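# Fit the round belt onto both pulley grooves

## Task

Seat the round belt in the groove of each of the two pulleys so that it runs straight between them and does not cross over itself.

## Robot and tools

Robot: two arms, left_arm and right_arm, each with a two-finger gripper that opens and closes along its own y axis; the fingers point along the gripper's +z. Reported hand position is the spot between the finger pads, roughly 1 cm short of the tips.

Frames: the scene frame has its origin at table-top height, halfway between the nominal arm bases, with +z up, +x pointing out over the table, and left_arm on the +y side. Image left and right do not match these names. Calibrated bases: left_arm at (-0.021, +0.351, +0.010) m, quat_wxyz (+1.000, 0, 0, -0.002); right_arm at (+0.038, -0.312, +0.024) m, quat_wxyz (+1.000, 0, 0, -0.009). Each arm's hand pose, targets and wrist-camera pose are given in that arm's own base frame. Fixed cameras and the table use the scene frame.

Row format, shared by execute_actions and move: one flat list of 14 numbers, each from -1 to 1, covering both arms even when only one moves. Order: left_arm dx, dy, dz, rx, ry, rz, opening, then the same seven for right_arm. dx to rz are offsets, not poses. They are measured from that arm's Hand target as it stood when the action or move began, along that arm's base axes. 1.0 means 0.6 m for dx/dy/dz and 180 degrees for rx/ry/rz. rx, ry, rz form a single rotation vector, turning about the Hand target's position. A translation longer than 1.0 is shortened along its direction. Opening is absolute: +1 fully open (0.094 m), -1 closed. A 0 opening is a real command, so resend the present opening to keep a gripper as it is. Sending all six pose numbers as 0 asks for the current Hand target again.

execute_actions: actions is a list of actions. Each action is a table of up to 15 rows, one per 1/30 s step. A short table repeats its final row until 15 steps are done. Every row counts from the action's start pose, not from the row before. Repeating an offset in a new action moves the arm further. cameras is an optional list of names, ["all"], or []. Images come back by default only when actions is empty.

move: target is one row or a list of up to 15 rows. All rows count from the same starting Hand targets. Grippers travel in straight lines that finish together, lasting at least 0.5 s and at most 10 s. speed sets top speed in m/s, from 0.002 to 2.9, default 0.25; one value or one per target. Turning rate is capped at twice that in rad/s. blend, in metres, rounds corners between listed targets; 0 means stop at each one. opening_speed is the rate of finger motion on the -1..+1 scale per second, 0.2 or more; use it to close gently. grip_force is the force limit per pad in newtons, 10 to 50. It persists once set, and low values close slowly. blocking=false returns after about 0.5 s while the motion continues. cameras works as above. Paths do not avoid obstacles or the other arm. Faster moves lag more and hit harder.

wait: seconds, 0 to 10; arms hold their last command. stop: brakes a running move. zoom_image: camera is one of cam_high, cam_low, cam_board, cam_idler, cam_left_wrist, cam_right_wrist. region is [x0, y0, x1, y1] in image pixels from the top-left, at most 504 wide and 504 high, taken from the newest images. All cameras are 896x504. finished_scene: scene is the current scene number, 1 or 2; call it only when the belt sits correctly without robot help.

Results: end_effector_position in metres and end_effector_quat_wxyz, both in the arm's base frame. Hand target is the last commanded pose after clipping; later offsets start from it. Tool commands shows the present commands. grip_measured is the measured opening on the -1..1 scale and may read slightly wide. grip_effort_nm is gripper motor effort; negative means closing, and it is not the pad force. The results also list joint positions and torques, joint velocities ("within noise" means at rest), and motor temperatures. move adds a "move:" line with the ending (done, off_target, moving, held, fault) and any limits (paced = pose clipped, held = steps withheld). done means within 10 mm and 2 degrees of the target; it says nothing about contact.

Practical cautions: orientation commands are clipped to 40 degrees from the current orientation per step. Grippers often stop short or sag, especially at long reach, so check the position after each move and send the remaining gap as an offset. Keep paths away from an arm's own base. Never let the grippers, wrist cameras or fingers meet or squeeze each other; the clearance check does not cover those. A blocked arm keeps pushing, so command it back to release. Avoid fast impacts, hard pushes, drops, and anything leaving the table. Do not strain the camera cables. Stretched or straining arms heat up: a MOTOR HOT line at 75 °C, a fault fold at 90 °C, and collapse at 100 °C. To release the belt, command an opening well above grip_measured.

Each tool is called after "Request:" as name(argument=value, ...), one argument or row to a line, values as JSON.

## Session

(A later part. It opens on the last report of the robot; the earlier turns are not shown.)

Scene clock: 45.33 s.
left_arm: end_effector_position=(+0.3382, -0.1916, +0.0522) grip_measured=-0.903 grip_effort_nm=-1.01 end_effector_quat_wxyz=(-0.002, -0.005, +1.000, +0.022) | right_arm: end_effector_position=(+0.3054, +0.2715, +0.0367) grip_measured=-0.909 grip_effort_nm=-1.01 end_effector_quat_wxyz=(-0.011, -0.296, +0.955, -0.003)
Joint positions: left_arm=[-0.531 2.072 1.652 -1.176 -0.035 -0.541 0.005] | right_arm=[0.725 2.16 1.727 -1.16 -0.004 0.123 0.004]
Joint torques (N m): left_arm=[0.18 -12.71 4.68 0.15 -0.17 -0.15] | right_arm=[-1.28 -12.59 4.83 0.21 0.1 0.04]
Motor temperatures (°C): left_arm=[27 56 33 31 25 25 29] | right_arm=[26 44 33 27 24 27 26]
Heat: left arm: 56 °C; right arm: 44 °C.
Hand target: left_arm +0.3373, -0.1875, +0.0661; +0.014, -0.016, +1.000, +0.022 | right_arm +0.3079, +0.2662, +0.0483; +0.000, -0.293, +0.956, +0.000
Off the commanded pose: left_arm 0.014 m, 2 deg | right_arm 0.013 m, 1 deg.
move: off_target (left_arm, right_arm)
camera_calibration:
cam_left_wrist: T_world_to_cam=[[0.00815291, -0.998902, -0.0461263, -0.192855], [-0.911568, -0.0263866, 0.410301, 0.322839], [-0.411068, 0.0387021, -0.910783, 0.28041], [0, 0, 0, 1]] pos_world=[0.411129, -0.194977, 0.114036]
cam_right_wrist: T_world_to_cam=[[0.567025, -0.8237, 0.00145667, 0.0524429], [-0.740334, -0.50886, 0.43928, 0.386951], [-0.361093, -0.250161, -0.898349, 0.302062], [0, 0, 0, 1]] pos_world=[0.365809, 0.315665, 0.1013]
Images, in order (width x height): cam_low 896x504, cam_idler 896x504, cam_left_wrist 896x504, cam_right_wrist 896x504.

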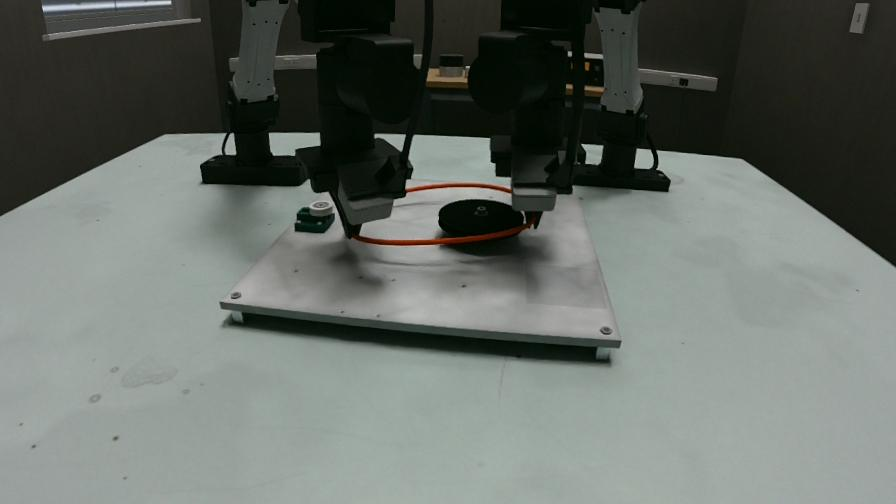

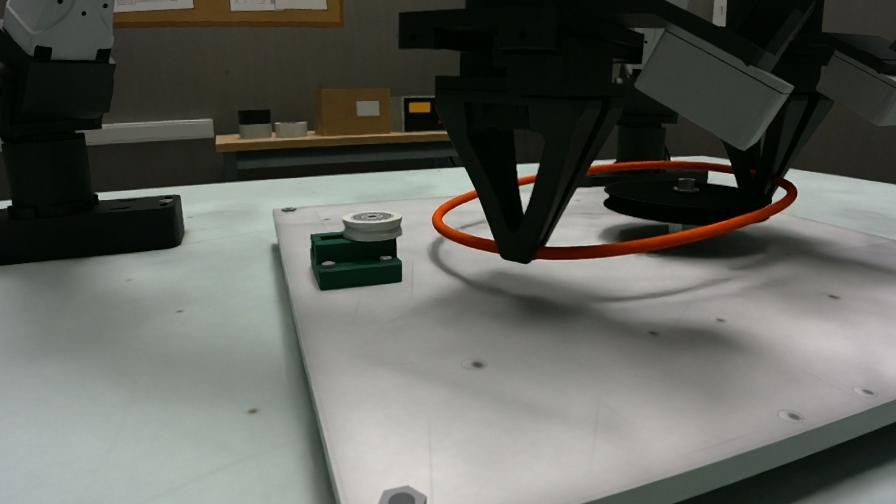

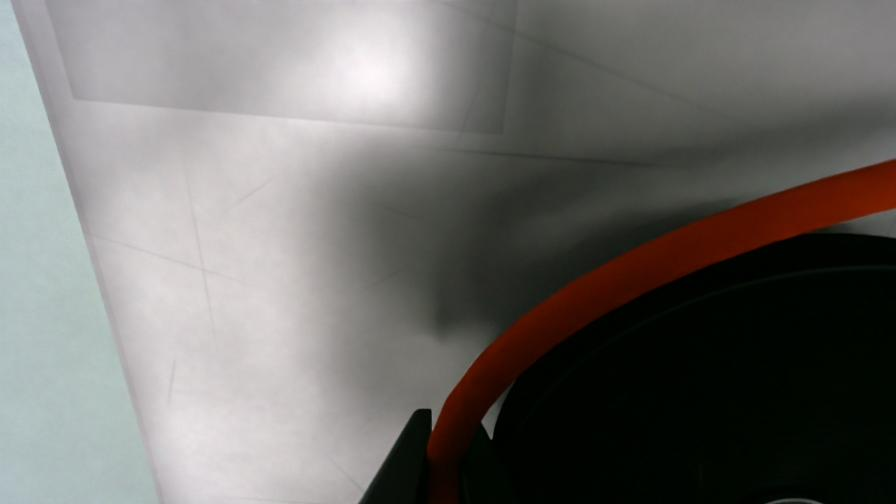

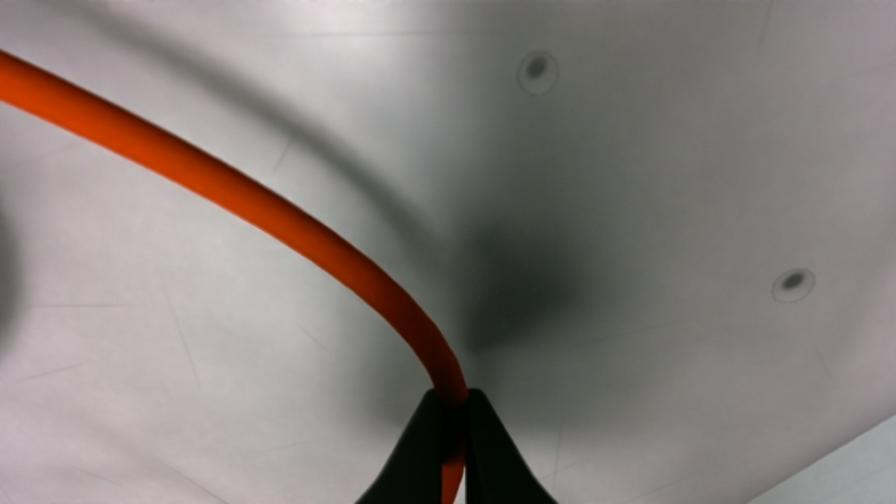

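Request:
move(
  target=[
    [0,0,0,0,0,0,-0.96,-0.018,-0.08,0.04,0,0,0,-0.96],
    [0,0,0,0,0,0,-0.96,-0.018,-0.145,0.045,0,0,0,-0.96],
  ],
  speed=0.1,
  cameras=["cam_right_wrist","cam_idler","cam_left_wrist"],
)

Scene clock: 48.60 s.
left_arm: end_effector_position=(+0.3499, -0.1956, +0.0562) grip_measured=-0.903 grip_effort_nm=-1.01 end_effector_quat_wxyz=(+0.026, -0.004, +1.000, +0.013) | right_arm: end_effector_position=(+0.2974, +0.2405, +0.0719) grip_measured=-0.909 grip_effort_nm=-1.01 end_effector_quat_wxyz=(+0.024, -0.326, +0.941, +0.092)
Joint positions: left_arm=[-0.531 2.061 1.652 -1.13 -0.049 -0.539 0.005] | right_arm=[0.606 1.917 1.495 -1.052 -0.163 -0.053 0.004]
Joint torques (N m): left_arm=[0.16 -11.82 4.83 -0.19 -0.03 -0.18] | right_arm=[-5.22 -11.33 3.96 -0.7 1.59 0.14]
Motor temperatures (°C): left_arm=[27 57 33 31 25 25 29] | right_arm=[26 45 33 27 24 27 26]
Heat: left arm: 57 °C; right arm: 45 °C.
Hand target: left_arm +0.3373, -0.1875, +0.0661; +0.014, -0.016, +1.000, +0.022 | right_arm +0.2972, +0.1792, +0.0752; +0.000, -0.293, +0.956, +0.000
Off the commanded pose: left_arm 0.018 m, 2 deg | right_arm 0.061 m, 12 deg.
move: off_target (left_arm, right_arm)
camera_calibration:
cam_left_wrist: T_world_to_cam=[[0.00801162, -0.999537, -0.0293546, -0.197789], [-0.933091, -0.0180277, 0.359189, 0.343768], [-0.359552, 0.0245128, -0.932803, 0.26942], [0, 0, 0, 1]] pos_world=[0.419222, -0.198104, 0.122032]
cam_right_wrist: T_world_to_cam=[[0.618419, -0.770712, -0.153497, 0.0144469], [-0.70854, -0.631325, 0.315277, 0.378702], [-0.339894, -0.086215, -0.936504, 0.280137], [0, 0, 0, 1]] pos_world=[0.354608, 0.27437, 0.145171]
Images, in order (width x height): cam_idler 896x504, cam_left_wrist 896x504, cam_right_wrist 896x504.

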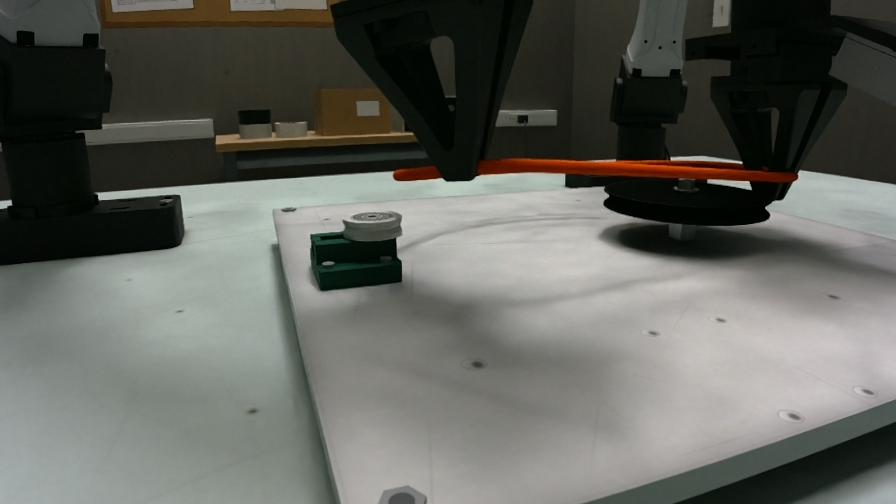

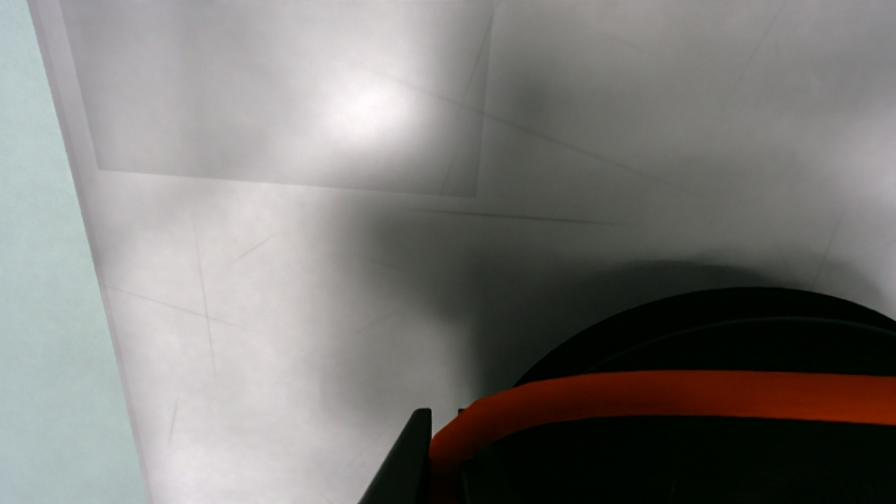

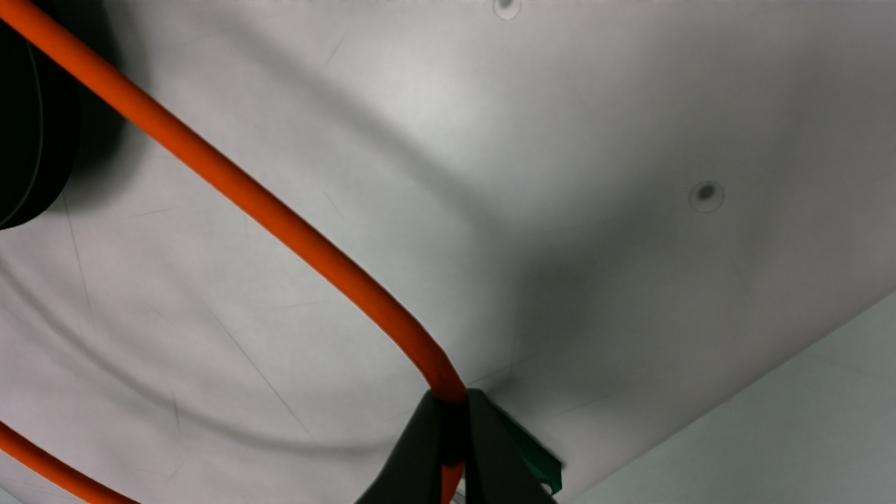

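Request:
move(
  target=[
    [0,0.02,0,0,0,0,-0.96,0.02,0.15,0.01,0,0,0,-0.96],
    [-0.01,0.02,-0.012,0,0,0,-0.96,0.03,0.16,-0.065,0,0,0,-0.96],
    [-0.01,0,-0.012,0,0,0,-0.96,0.005,0.09,-0.065,0,0,0,-0.96],
  ],
  speed=0.1,
  cameras=["cam_right_wrist","cam_idler","cam_left_wrist","cam_low"],
)

Request:
zoom_image(
  camera="cam_idler",
  region=[560, 130, 830, 280],
)

Scene clock: 53.17 s.
left_arm: end_effector_position=(+0.3338, -0.1919, +0.0468) grip_measured=-0.903 grip_effort_nm=-1.01 end_effector_quat_wxyz=(+0.012, -0.002, +1.000, +0.013) | right_arm: end_effector_position=(+0.2985, +0.2595, +0.0286) grip_measured=-0.909 grip_effort_nm=-1.01 end_effector_quat_wxyz=(+0.004, -0.307, +0.951, +0.032)
Joint positions: left_arm=[-0.537 2.029 1.567 -1.1 -0.035 -0.541 0.005] | right_arm=[0.691 2.065 1.545 -1.019 -0.057 0.068 0.004]
Joint torques (N m): left_arm=[-0.01 -10.33 7.41 -0.16 -0.18 -0.24] | right_arm=[-2.99 -11.75 4.19 -0.11 0.55 0.11]
Motor temperatures (°C): left_arm=[27 56 33 30 25 25 29] | right_arm=[26 45 33 27 25 27 27]
Heat: left arm: 56 °C; right arm: 45 °C.
Hand target: left_arm +0.3313, -0.1875, +0.0589; +0.014, -0.016, +1.000, +0.022 | right_arm +0.3001, +0.2332, +0.0362; +0.000, -0.293, +0.956, +0.000
Off the commanded pose: left_arm 0.013 m, 2 deg | right_arm 0.027 m, 4 deg.
move: off_target (left_arm, right_arm)
camera_calibration:
cam_left_wrist: T_world_to_cam=[[0.00341896, -0.999595, -0.0282621, -0.192782], [-0.923001, -0.0140293, 0.384541, 0.328388], [-0.384782, 0.0247712, -0.922675, 0.262782], [0, 0, 0, 1]] pos_world=[0.404875, -0.194606, 0.110735]
cam_right_wrist: T_world_to_cam=[[0.58458, -0.809409, -0.0558951, 0.0391586], [-0.732372, -0.556077, 0.392948, 0.390465], [-0.349138, -0.188774, -0.91786, 0.270361], [0, 0, 0, 1]] pos_world=[0.357468, 0.299861, 0.0969101]
Images, in order (width x height): cam_low 896x504, cam_idler 896x504, cam_left_wrist 896x504, cam_right_wrist 896x504.

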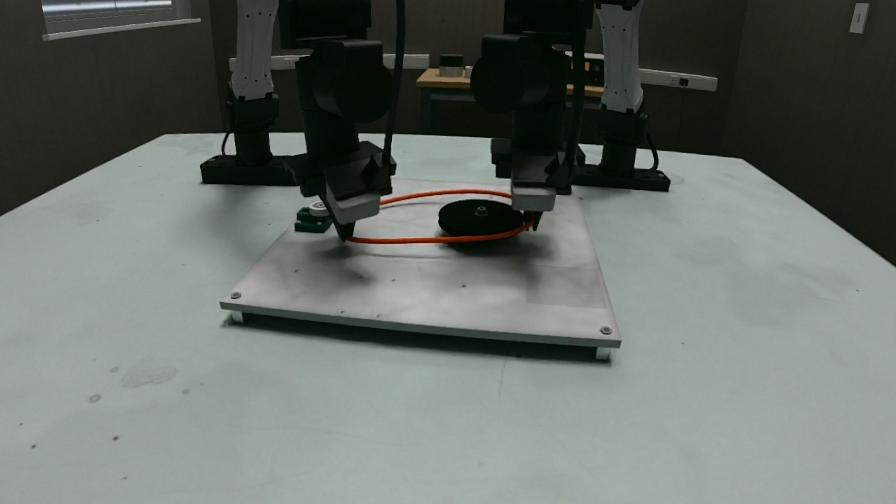

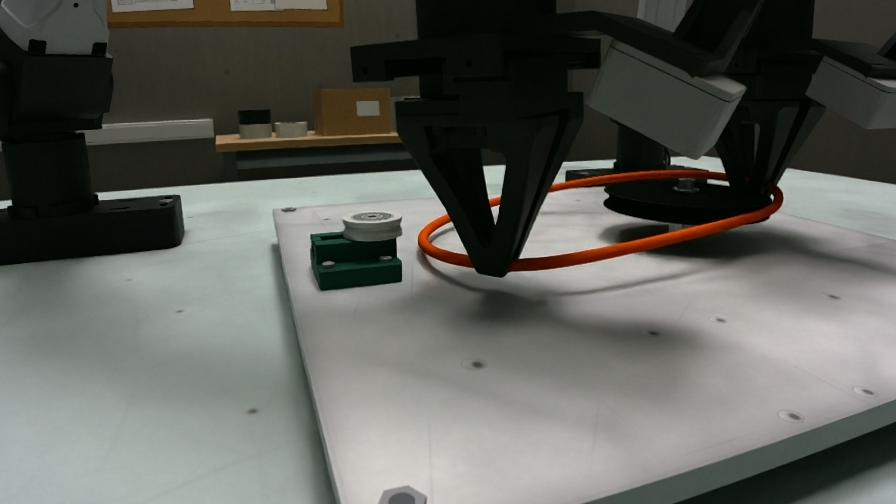

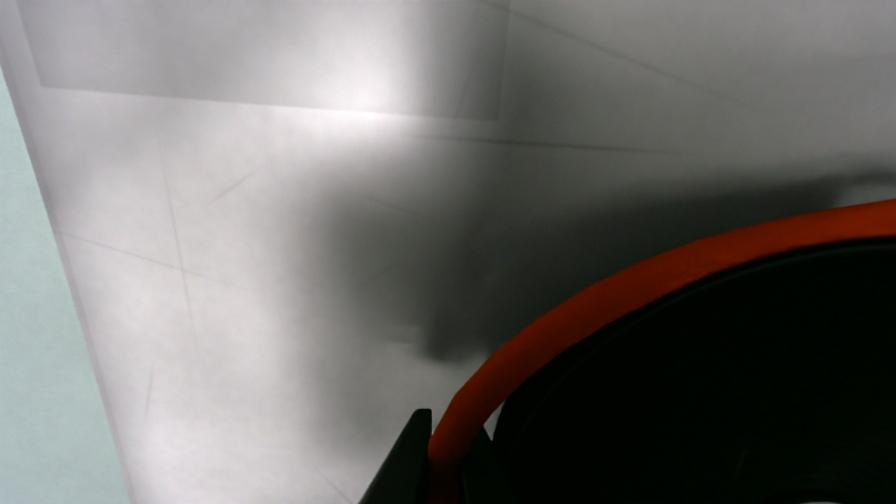

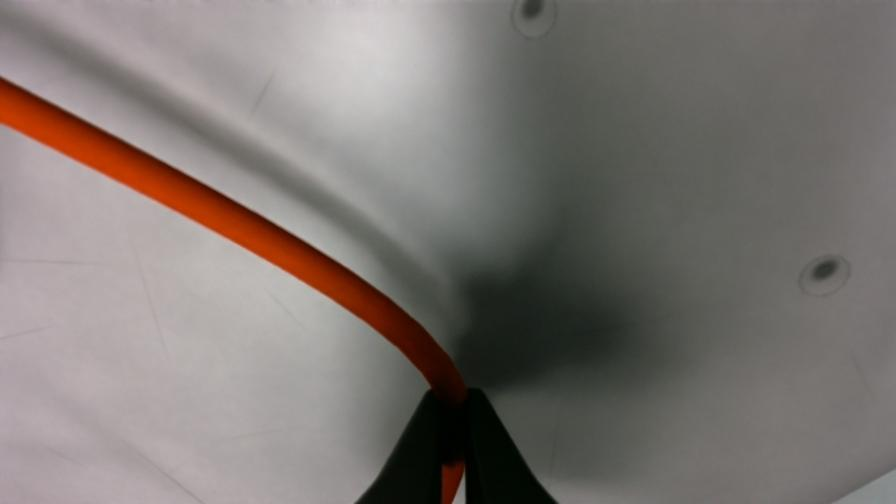

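Scaled by 1.867 from the camera's 896x504 image, which has a finer 1280x720 frame.

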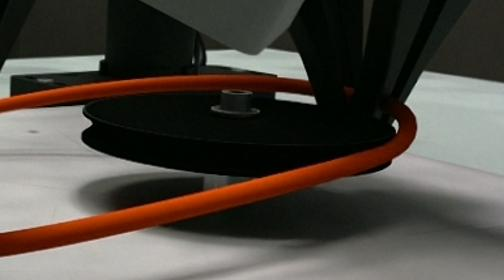

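Request:
move(
  target=[
    [0,0,0,0,-0.05,0,-0.96,0,0,0.004,0,-0.05,0,-0.96],
    [0,-0.01,0,0,-0.05,0,-0.96,0,-0.03,0.008,0,-0.05,0,-0.96],
  ],
  speed=0.08,
  cameras=["cam_idler","cam_low"],
)

Request:
zoom_image(
  camera="cam_idler",
  region=[560, 130, 830, 280],
)

Request:
zoom_image(
  camera="cam_low",
  region=[400, 180, 560, 270],
)

Scene clock: 56.40 s.
left_arm: end_effector_position=(+0.3356, -0.1932, +0.0473) grip_measured=-0.903 grip_effort_nm=-1.01 end_effector_quat_wxyz=(+0.086, -0.004, +0.996, +0.020) | right_arm: end_effector_position=(+0.2998, +0.2564, +0.0381) grip_measured=-0.909 grip_effort_nm=-1.01 end_effector_quat_wxyz=(+0.090, -0.314, +0.944, +0.034)
Joint positions: left_arm=[-0.58 1.934 1.42 -0.935 -0.128 -0.581 0.005] | right_arm=[0.71 1.91 1.343 -0.81 0.006 0.067 0.004]
Joint torques (N m): left_arm=[-1.01 -10.69 6.17 0.24 -0.16 -0.32] | right_arm=[-3.71 -10.71 4.15 -0.15 0.95 0.11]
Motor temperatures (°C): left_arm=[27 56 33 30 25 25 30] | right_arm=[26 46 33 27 25 27 27]
Heat: left arm: 56 °C; right arm: 46 °C.
Hand target: left_arm +0.3312, -0.1936, +0.0589; +0.092, -0.017, +0.995, +0.021 | right_arm +0.3002, +0.2152, +0.0410; +0.075, -0.292, +0.953, -0.023
Off the commanded pose: left_arm 0.012 m, 2 deg | right_arm 0.041 m, 7 deg.
move: off_target (left_arm, right_arm)
Images, in order (width x height): cam_low 896x504, cam_idler 896x504.

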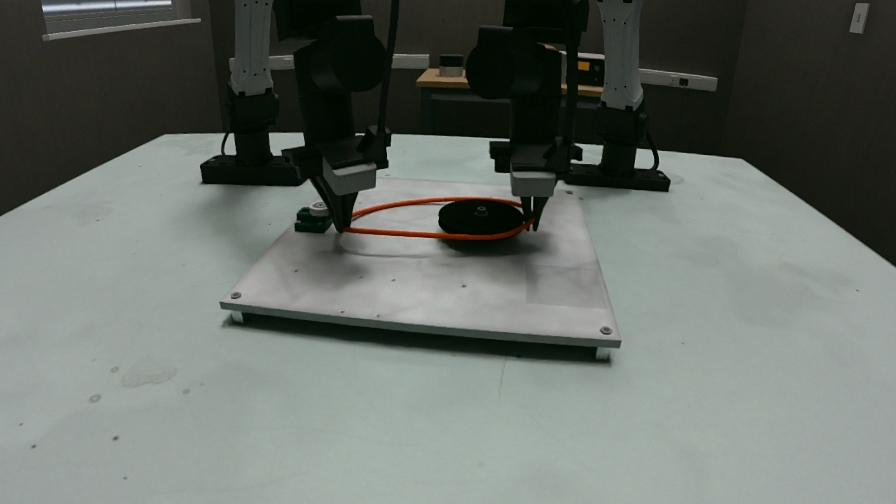

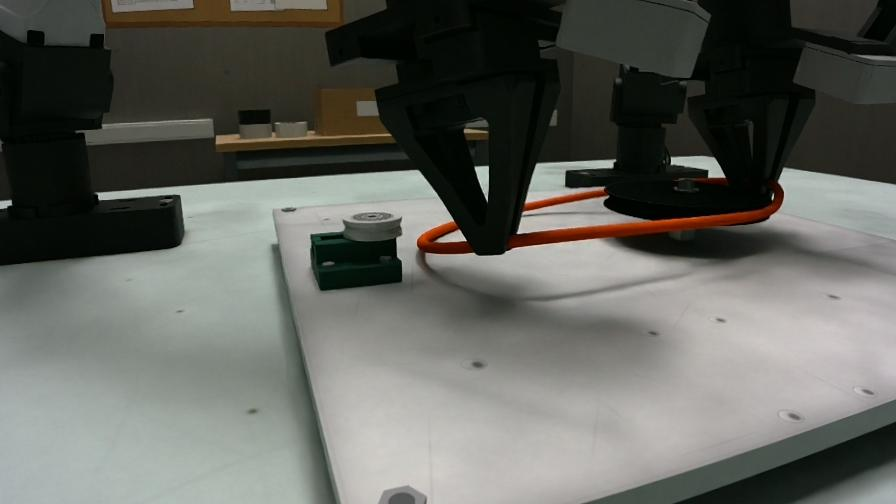

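Scaled by 1.867 from the camera's 896x504 image, which has a finer 1280x720 frame.

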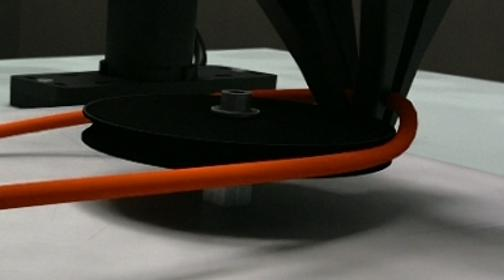

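Scaled by 3.150 from the camera's 896x504 image, which has a finer 1280x720 frame.

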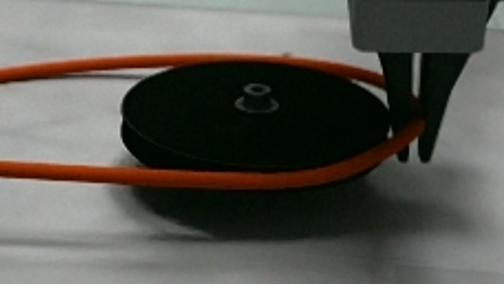

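Request:
move(
  target=[
    [0,-0.004,-0.01,0,0,0,-0.96,0,-0.03,0.004,0,0,0,-0.96],
    [0,-0.004,-0.01,0,0,0,-0.75,0,-0.03,0.004,0,0,0,-0.96],
    [0,0.004,0.09,0,0,0,-0.75,0,-0.03,0.004,0,0,0,-0.96],
  ],
  speed=0.08,
  cameras=["cam_idler","cam_low","cam_left_wrist"],
)

Request:
zoom_image(
  camera="cam_idler",
  region=[560, 130, 830, 280],
)

Request:
zoom_image(
  camera="cam_low",
  region=[400, 180, 560, 270],
)

Scene clock: 60.57 s.
left_arm: end_effector_position=(+0.3232, -0.1878, +0.0911) grip_measured=-0.752 grip_effort_nm=0.13 end_effector_quat_wxyz=(+0.065, -0.011, +0.997, +0.036) | right_arm: end_effector_position=(+0.3072, +0.2127, +0.0361) grip_measured=-0.909 grip_effort_nm=-1.01 end_effector_quat_wxyz=(+0.084, -0.297, +0.951, -0.004)
Joint positions: left_arm=[-0.588 1.901 1.556 -1.158 -0.132 -0.605 0.012] | right_arm=[0.634 1.868 1.284 -0.829 0.061 0.025 0.004]
Joint torques (N m): left_arm=[0.27 -10.76 9.01 0.33 -0.11 0.01] | right_arm=[-0.9 -10.54 4.66 0.1 0.46 0.1]
Motor temperatures (°C): left_arm=[27 55 34 30 25 25 29] | right_arm=[26 47 33 27 25 27 27]
Heat: left arm: 55 °C; right arm: 47 °C.
Hand target: left_arm +0.3312, -0.1911, +0.1129; +0.092, -0.017, +0.995, +0.021 | right_arm +0.3001, +0.1972, +0.0433; +0.075, -0.292, +0.953, -0.023
Off the commanded pose: left_arm 0.024 m, 4 deg | right_arm 0.018 m, 3 deg.
move: off_target (left_arm, right_arm)
camera_calibration:
cam_left_wrist: T_world_to_cam=[[0.0253598, -0.997034, -0.0726704, -0.189912], [-0.957825, -0.0450476, 0.283798, 0.3163], [-0.28623, 0.0624085, -0.956126, 0.277673], [0, 0, 0, 1]] pos_world=[0.387255, -0.19243, 0.161924]
Images, in order (width x height): cam_low 896x504, cam_idler 896x504, cam_left_wrist 896x504.

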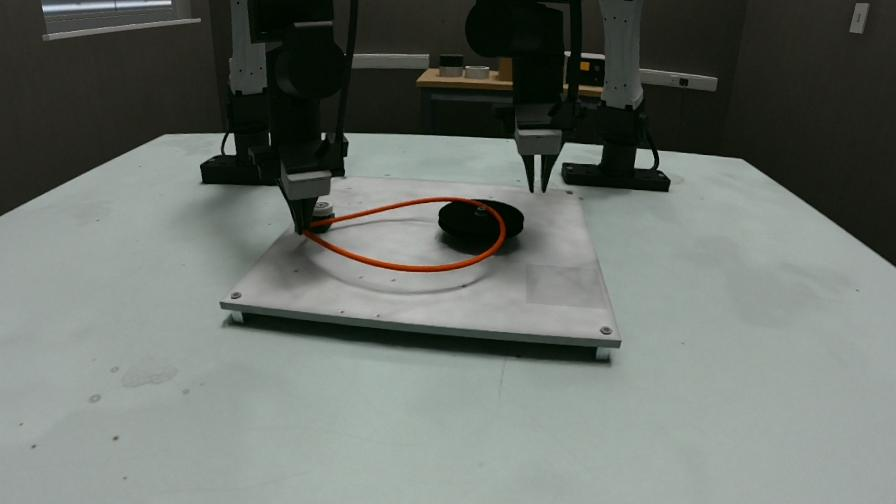

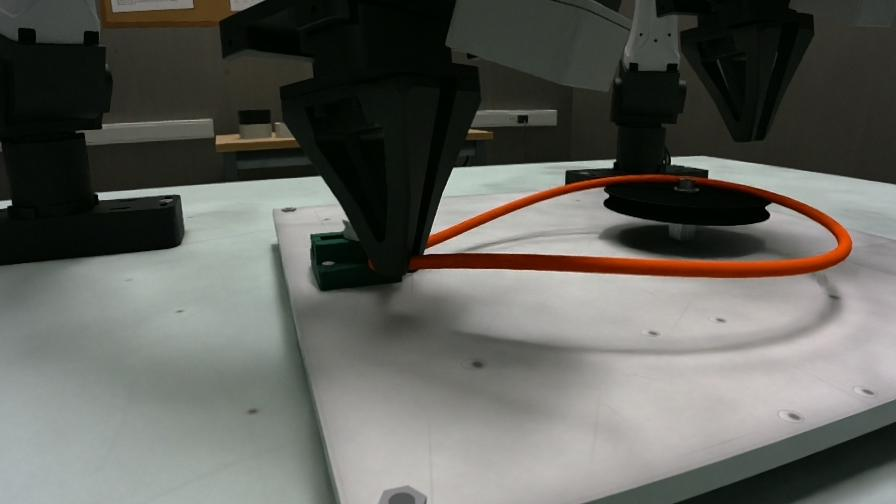

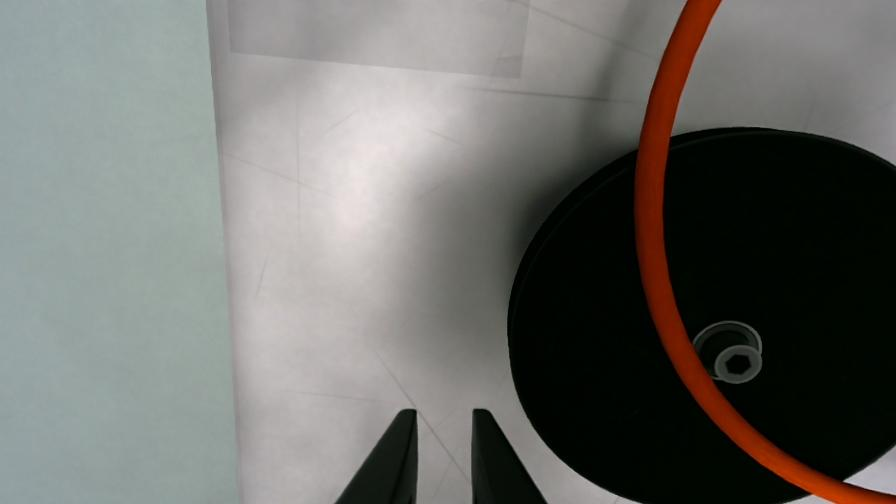

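Scaled by 1.867 from the camera's 896x504 image, which has a finer 1280x720 frame.

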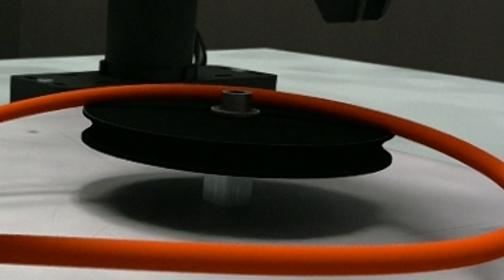

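Scaled by 3.150 from the camera's 896x504 image, which has a finer 1280x720 frame.

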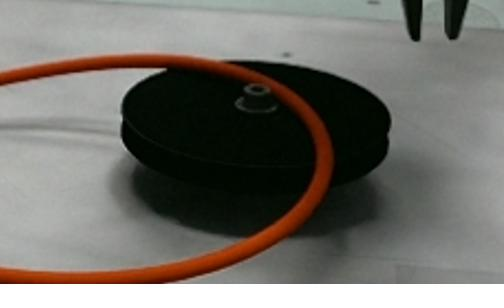

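Request:
move(
  target=[
    [0,0.1,0.06,0,0,0,-0.6,-0.005,-0.02,0.04,0,0.05,0,-0.96],
    [0,0.1,0.06,0,0,0,-0.6,-0.005,-0.03,0.06,0,0.05,0,-0.96],
    [0,0.1,0.06,0,0,0,-0.6,-0.0142,-0.006,0.0225,0,0.05,0,-0.96],
    [0,0.1,0.06,0,0,0,-0.6,-0.0142,-0.012,-0.0155,0,0.05,0,-0.96],
    [0,0.1,0.06,0,0,0,-0.6,-0.026,0.026,-0.0155,0,0.05,0,-0.96],
  ],
  speed=0.1,
  cameras=["cam_idler","cam_low","cam_right_wrist"],
)

Scene clock: 65.90 s.
left_arm: end_effector_position=(+0.3266, -0.1288, +0.1302) grip_measured=-0.602 grip_effort_nm=0.14 end_effector_quat_wxyz=(+0.071, -0.019, +0.997, +0.037) | right_arm: end_effector_position=(+0.2990, +0.2105, +0.0376) grip_measured=-0.909 grip_effort_nm=-1.01 end_effector_quat_wxyz=(+0.032, -0.286, +0.958, -0.006)
Joint positions: left_arm=[-0.44 1.78 1.556 -1.252 -0.13 -0.472 0.019] | right_arm=[0.628 1.923 1.376 -0.967 0.032 0.046 0.004]
Joint torques (N m): left_arm=[0.62 -9.72 8.69 0.38 0.09 0.24] | right_arm=[0.9 -6.61 6.35 -0.11 -0.27 0.1]
Motor temperatures (°C): left_arm=[27 55 34 30 25 25 29] | right_arm=[26 46 33 27 25 27 27]
Heat: left arm: 55 °C; right arm: 46 °C.
Hand target: left_arm +0.3312, -0.1312, +0.1490; +0.092, -0.017, +0.995, +0.021 | right_arm +0.2846, +0.2128, +0.0341; +0.000, -0.293, +0.956, +0.000
Off the commanded pose: left_arm 0.019 m, 3 deg | right_arm 0.015 m, 4 deg.
move: off_target (left_arm, right_arm)
camera_calibration:
cam_right_wrist: T_world_to_cam=[[0.548645, -0.835449, 0.0318525, 0.0125577], [-0.784576, -0.501326, 0.364847, 0.365153], [-0.288842, -0.225162, -0.930522, 0.259721], [0, 0, 0, 1]] pos_world=[0.354619, 0.252031, 0.108052]
Images, in order (width x height): cam_low 896x504, cam_idler 896x504, cam_right_wrist 896x504.

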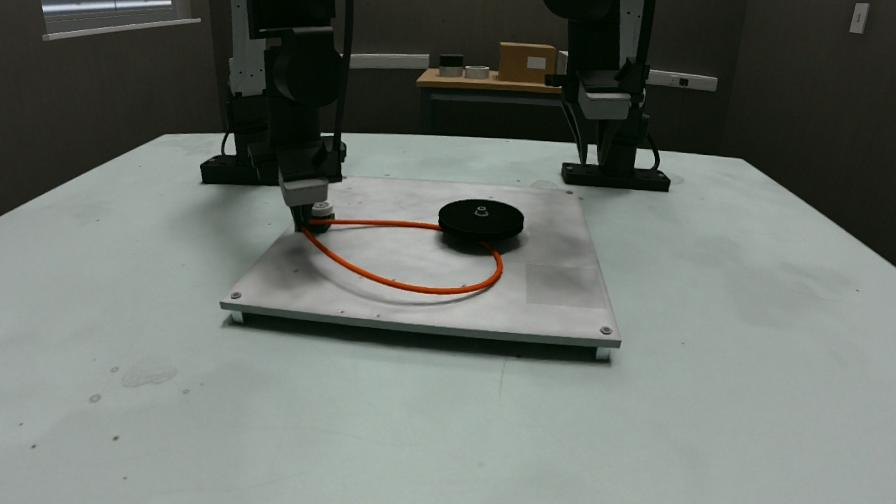

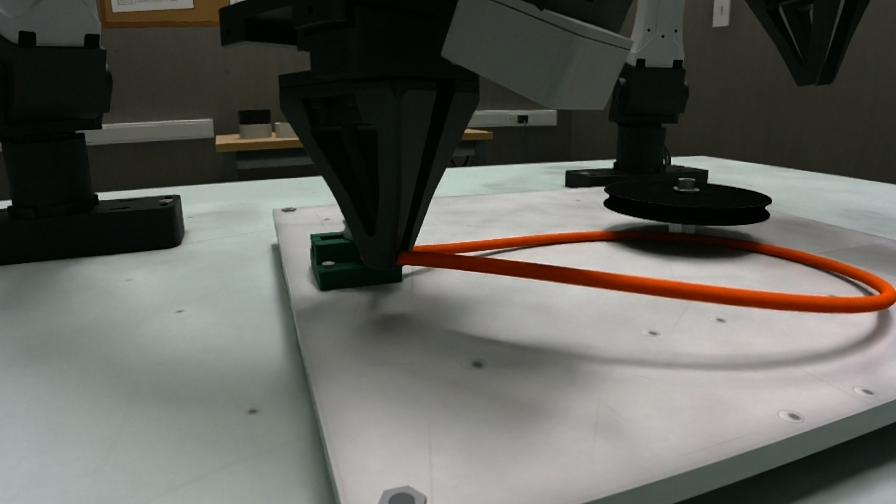

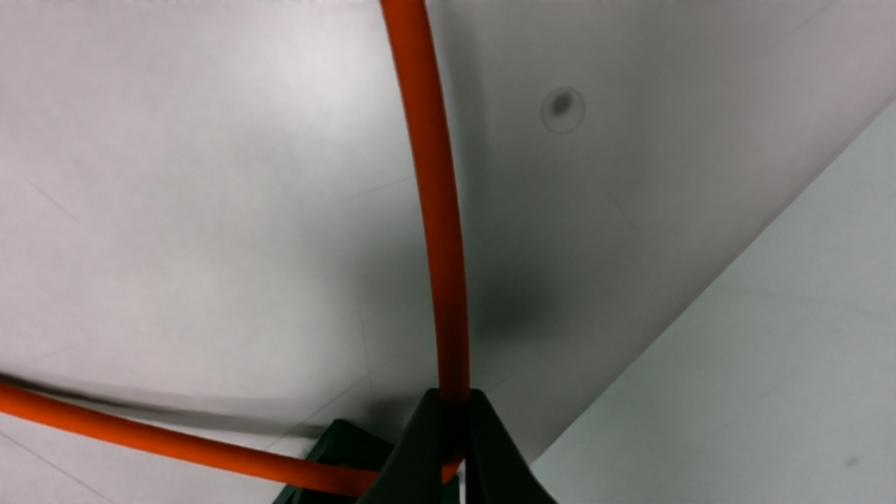

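Request:
move(
  target=[
    [0,0,0,0,0,0,-0.6,0,0.01,0.09,0,0,0,-0.96],
    [0,0,0,0,0,0,-0.6,-0.025,-0.035,0.09,0,0,-0.19,-0.96],
  ],
  speed=0.1,
  cameras=["cam_idler","cam_low","cam_right_wrist"],
)

Scene clock: 73.33 s.
left_arm: end_effector_position=(+0.3266, -0.1288, +0.1302) grip_measured=-0.602 grip_effort_nm=0.14 end_effector_quat_wxyz=(+0.071, -0.019, +0.997, +0.037) | right_arm: end_effector_position=(+0.2681, +0.1897, +0.0793) grip_measured=-0.909 grip_effort_nm=-1.01 end_effector_quat_wxyz=(-0.013, -0.008, +1.000, -0.019)
Joint positions: left_arm=[-0.44 1.78 1.556 -1.252 -0.13 -0.472 0.019] | right_arm=[0.625 1.841 1.438 -1.212 0.016 0.61 0.004]
Joint torques (N m): left_arm=[0.62 -9.72 8.7 0.38 0.09 0.23] | right_arm=[-0.76 -10.29 5.18 0.33 -0.08 0.18]
Heat: left arm: 54 °C; right arm: 46 °C.
Hand target: left_arm +0.3312, -0.1312, +0.1490; +0.092, -0.017, +0.995, +0.021 | right_arm +0.2695, +0.1918, +0.0881; +0.000, +0.001, +1.000, +0.000
Off the commanded pose: left_arm 0.019 m, 3 deg | right_arm 0.009 m, 3 deg.
move: off_target (left_arm, right_arm)
camera_calibration:
cam_right_wrist: T_world_to_cam=[[0.0166968, -0.999004, 0.0413801, 0.183743], [-0.896863, 0.00333075, 0.442295, 0.243455], [-0.441993, -0.0444972, -0.895914, 0.288907], [0, 0, 0, 1]] pos_world=[0.342972, 0.195605, 0.143554]
Images, in order (width x height): cam_low 896x504, cam_idler 896x504, cam_right_wrist 896x504.

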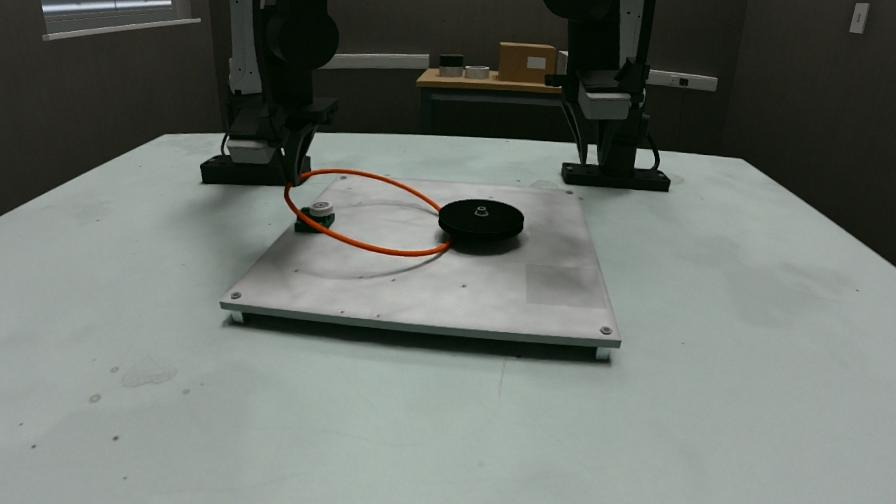

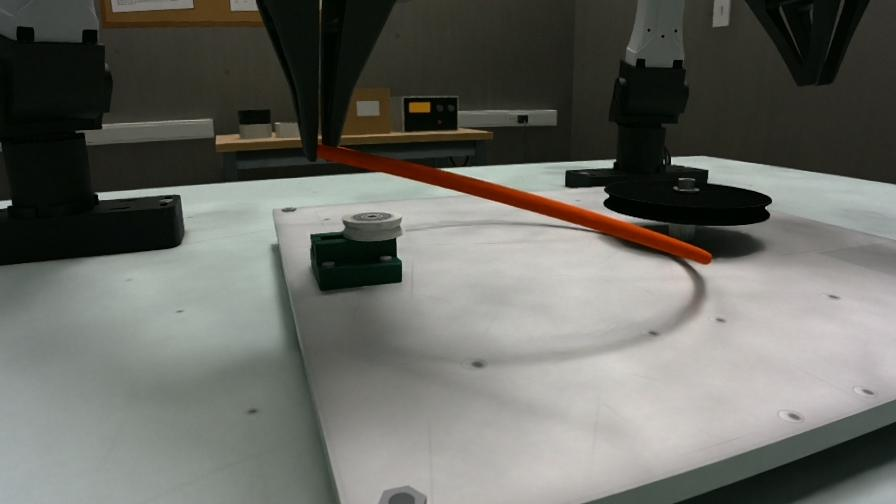

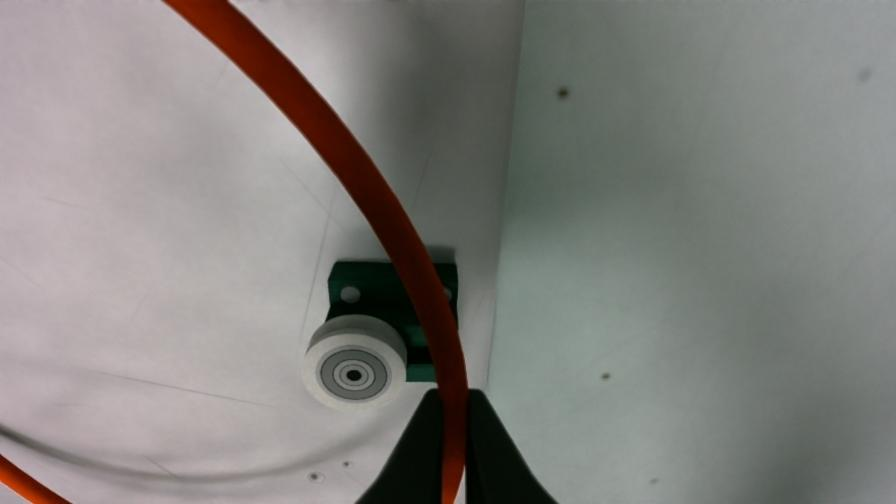

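Request:
move(
  target=[
    [0,0,0,0,0,0,-0.6,0.003,0.005,-0.08,0,0,0,-0.96],
    [0,0,0,0,0,0,-0.6,-0.006,0.03,-0.1,0,0,0,-0.96],
  ],
  speed=0.07,
  cameras=["cam_idler","cam_right_wrist"],
)

Request:
zoom_image(
  camera="cam_idler",
  region=[260, 150, 460, 310],
)

Scene clock: 76.43 s.
left_arm: end_effector_position=(+0.3266, -0.1288, +0.1302) grip_measured=-0.602 grip_effort_nm=0.14 end_effector_quat_wxyz=(+0.071, -0.019, +0.997, +0.037) | right_arm: end_effector_position=(+0.2674, +0.2013, +0.0370) grip_measured=-0.909 grip_effort_nm=-1.01 end_effector_quat_wxyz=(+0.003, +0.001, +1.000, -0.010)
Joint positions: left_arm=[-0.44 1.78 1.556 -1.252 -0.13 -0.472 0.019] | right_arm=[0.656 1.868 1.302 -1.011 0.02 0.657 0.004]
Joint torques (N m): left_arm=[0.62 -9.72 8.69 0.38 0.09 0.24] | right_arm=[0.94 -5.64 4.78 0.66 -0.12 0.26]
Heat: left arm: 53 °C; right arm: 46 °C.
Hand target: left_arm +0.3312, -0.1312, +0.1490; +0.092, -0.017, +0.995, +0.021 | right_arm +0.2660, +0.2098, +0.0281; +0.000, +0.001, +1.000, +0.000
Off the commanded pose: left_arm 0.019 m, 3 deg | right_arm 0.012 m, 1 deg.
move: off_target (left_arm, right_arm)
camera_calibration:
cam_right_wrist: T_world_to_cam=[[-0.00103632, -0.999741, 0.0227385, 0.2026], [-0.910907, 0.0103259, 0.412481, 0.264999], [-0.412609, -0.0202852, -0.910682, 0.239077], [0, 0, 0, 1]] pos_world=[0.340245, 0.204661, 0.10381]
Images, in order (width x height): cam_idler 896x504, cam_right_wrist 896x504.

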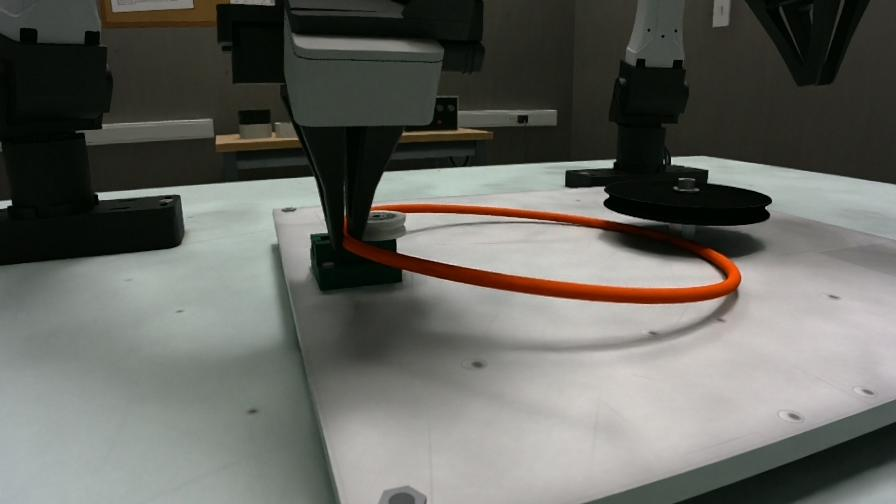

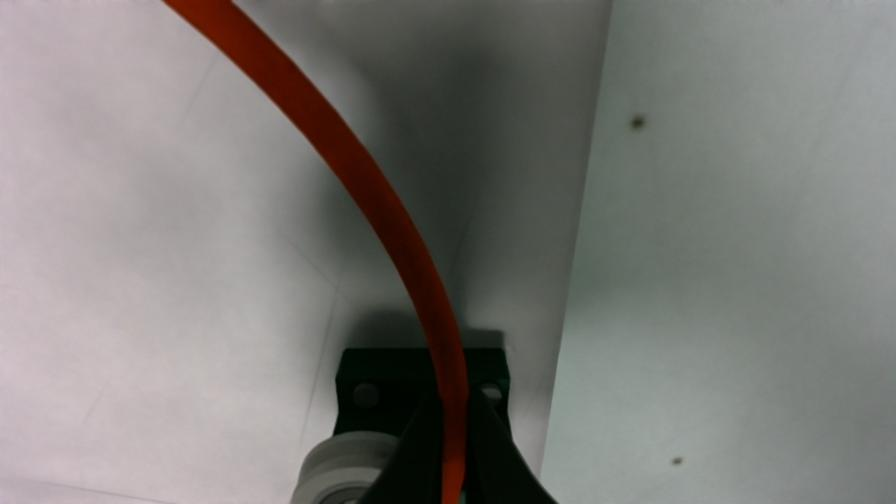

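Scaled by 2.520 from the camera's 896x504 image, which has a finer 1280x720 frame.

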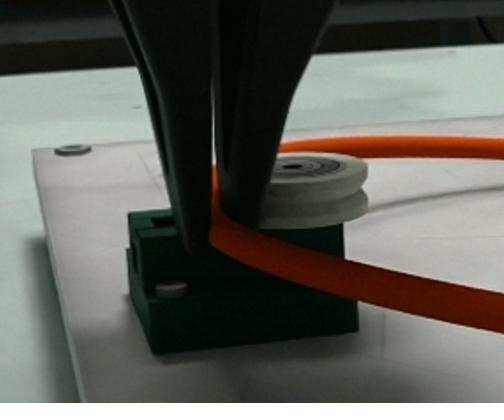

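Request:
move(
  target=[
    [0,0,0,0,0,0,-0.6,0,0,0,0,0,0,-0.8],
    [0,0,0,0,0,0,-0.6,0,0,0.11,0,0,0,-0.8],
    [0,0,0,0,0,0,-0.6,-0.05,-0.15,0.18,0,0,0,-0.8],
  ],
  speed=[0.05,0.08,0.2],
  cameras=["cam_idler","cam_low","cam_board"],
)

Request:
zoom_image(
  camera="cam_low",
  region=[400, 190, 560, 290],
)

Request:
zoom_image(
  camera="cam_idler",
  region=[560, 160, 800, 310],
)

Scene clock: 81.80 s.
left_arm: end_effector_position=(+0.3266, -0.1288, +0.1302) grip_measured=-0.602 grip_effort_nm=0.14 end_effector_quat_wxyz=(+0.071, -0.019, +0.997, +0.037) | right_arm: end_effector_position=(+0.2421, +0.1216, +0.1339) grip_measured=-0.802 grip_effort_nm=0.10 end_effector_quat_wxyz=(+0.005, +0.003, +1.000, -0.005)
Joint positions: left_arm=[-0.44 1.78 1.556 -1.252 -0.13 -0.472 0.019] | right_arm=[0.474 1.562 1.34 -1.344 0.013 0.48 0.009]
Joint torques (N m): left_arm=[0.62 -9.72 8.69 0.38 0.09 0.23] | right_arm=[-0.55 -6.69 4.81 0.17 -0.02 0.01]
Heat: left arm: 53 °C; right arm: 46 °C.
Hand target: left_arm +0.3312, -0.1312, +0.1490; +0.092, -0.017, +0.995, +0.021 | right_arm +0.2359, +0.1198, +0.1360; -0.001, +0.001, +1.000, +0.000
Off the commanded pose: left_arm 0.019 m, 3 deg | right_arm 0.007 m, 1 deg.
move: off_target (left_arm)
Images, in order (width x height): cam_low 896x504, cam_board 896x504, cam_idler 896x504.

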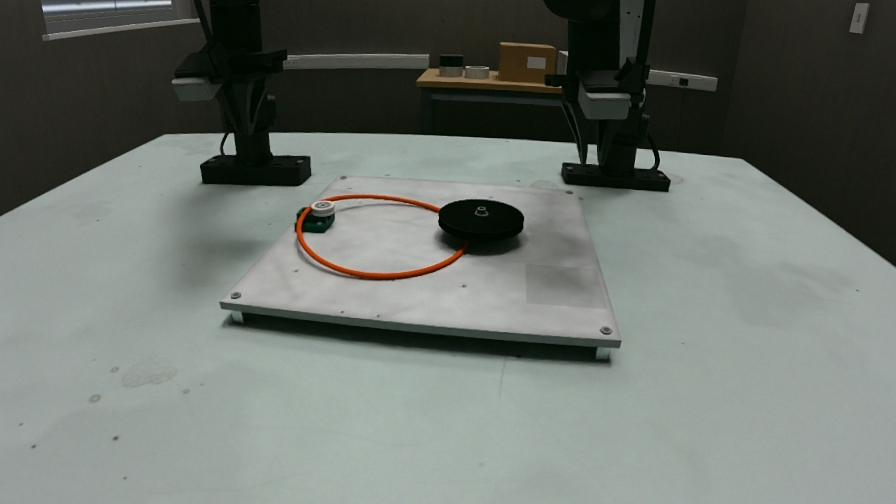

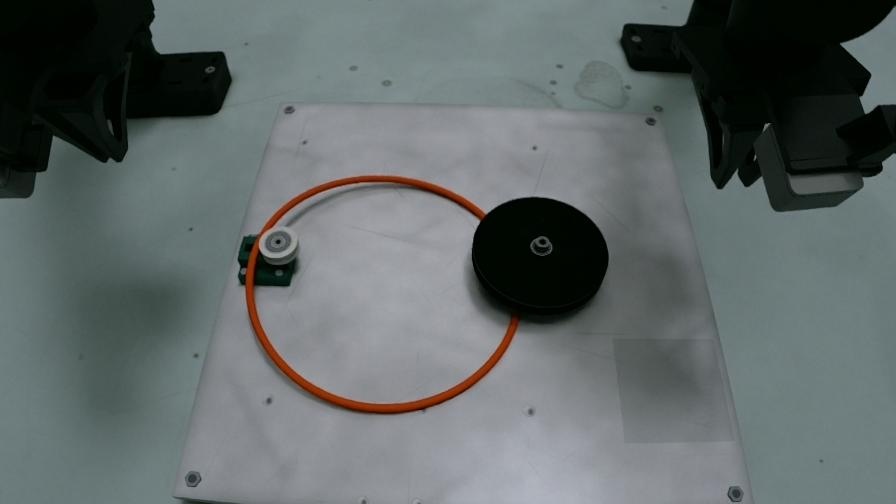

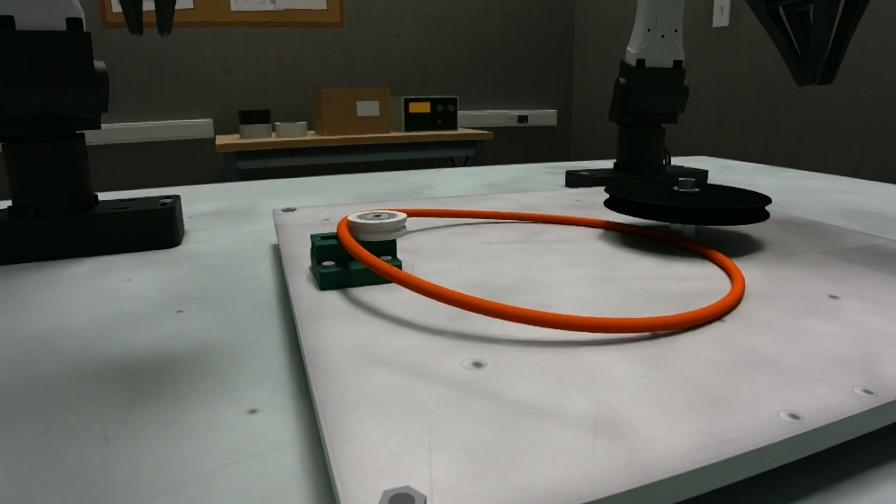

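Scaled by 3.150 from the camera's 896x504 image, which has a finer 1280x720 frame.

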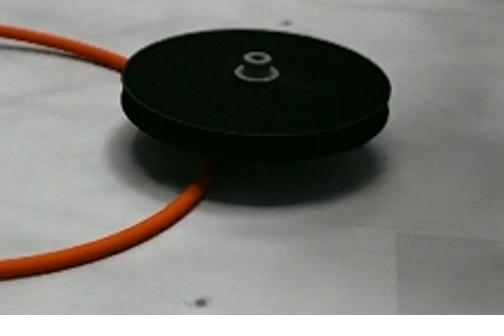

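Scaled by 2.100 from the camera's 896x504 image, which has a finer 1280x720 frame.

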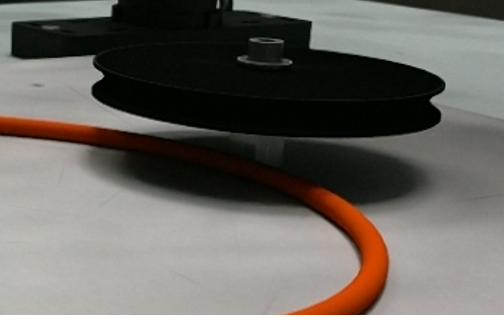

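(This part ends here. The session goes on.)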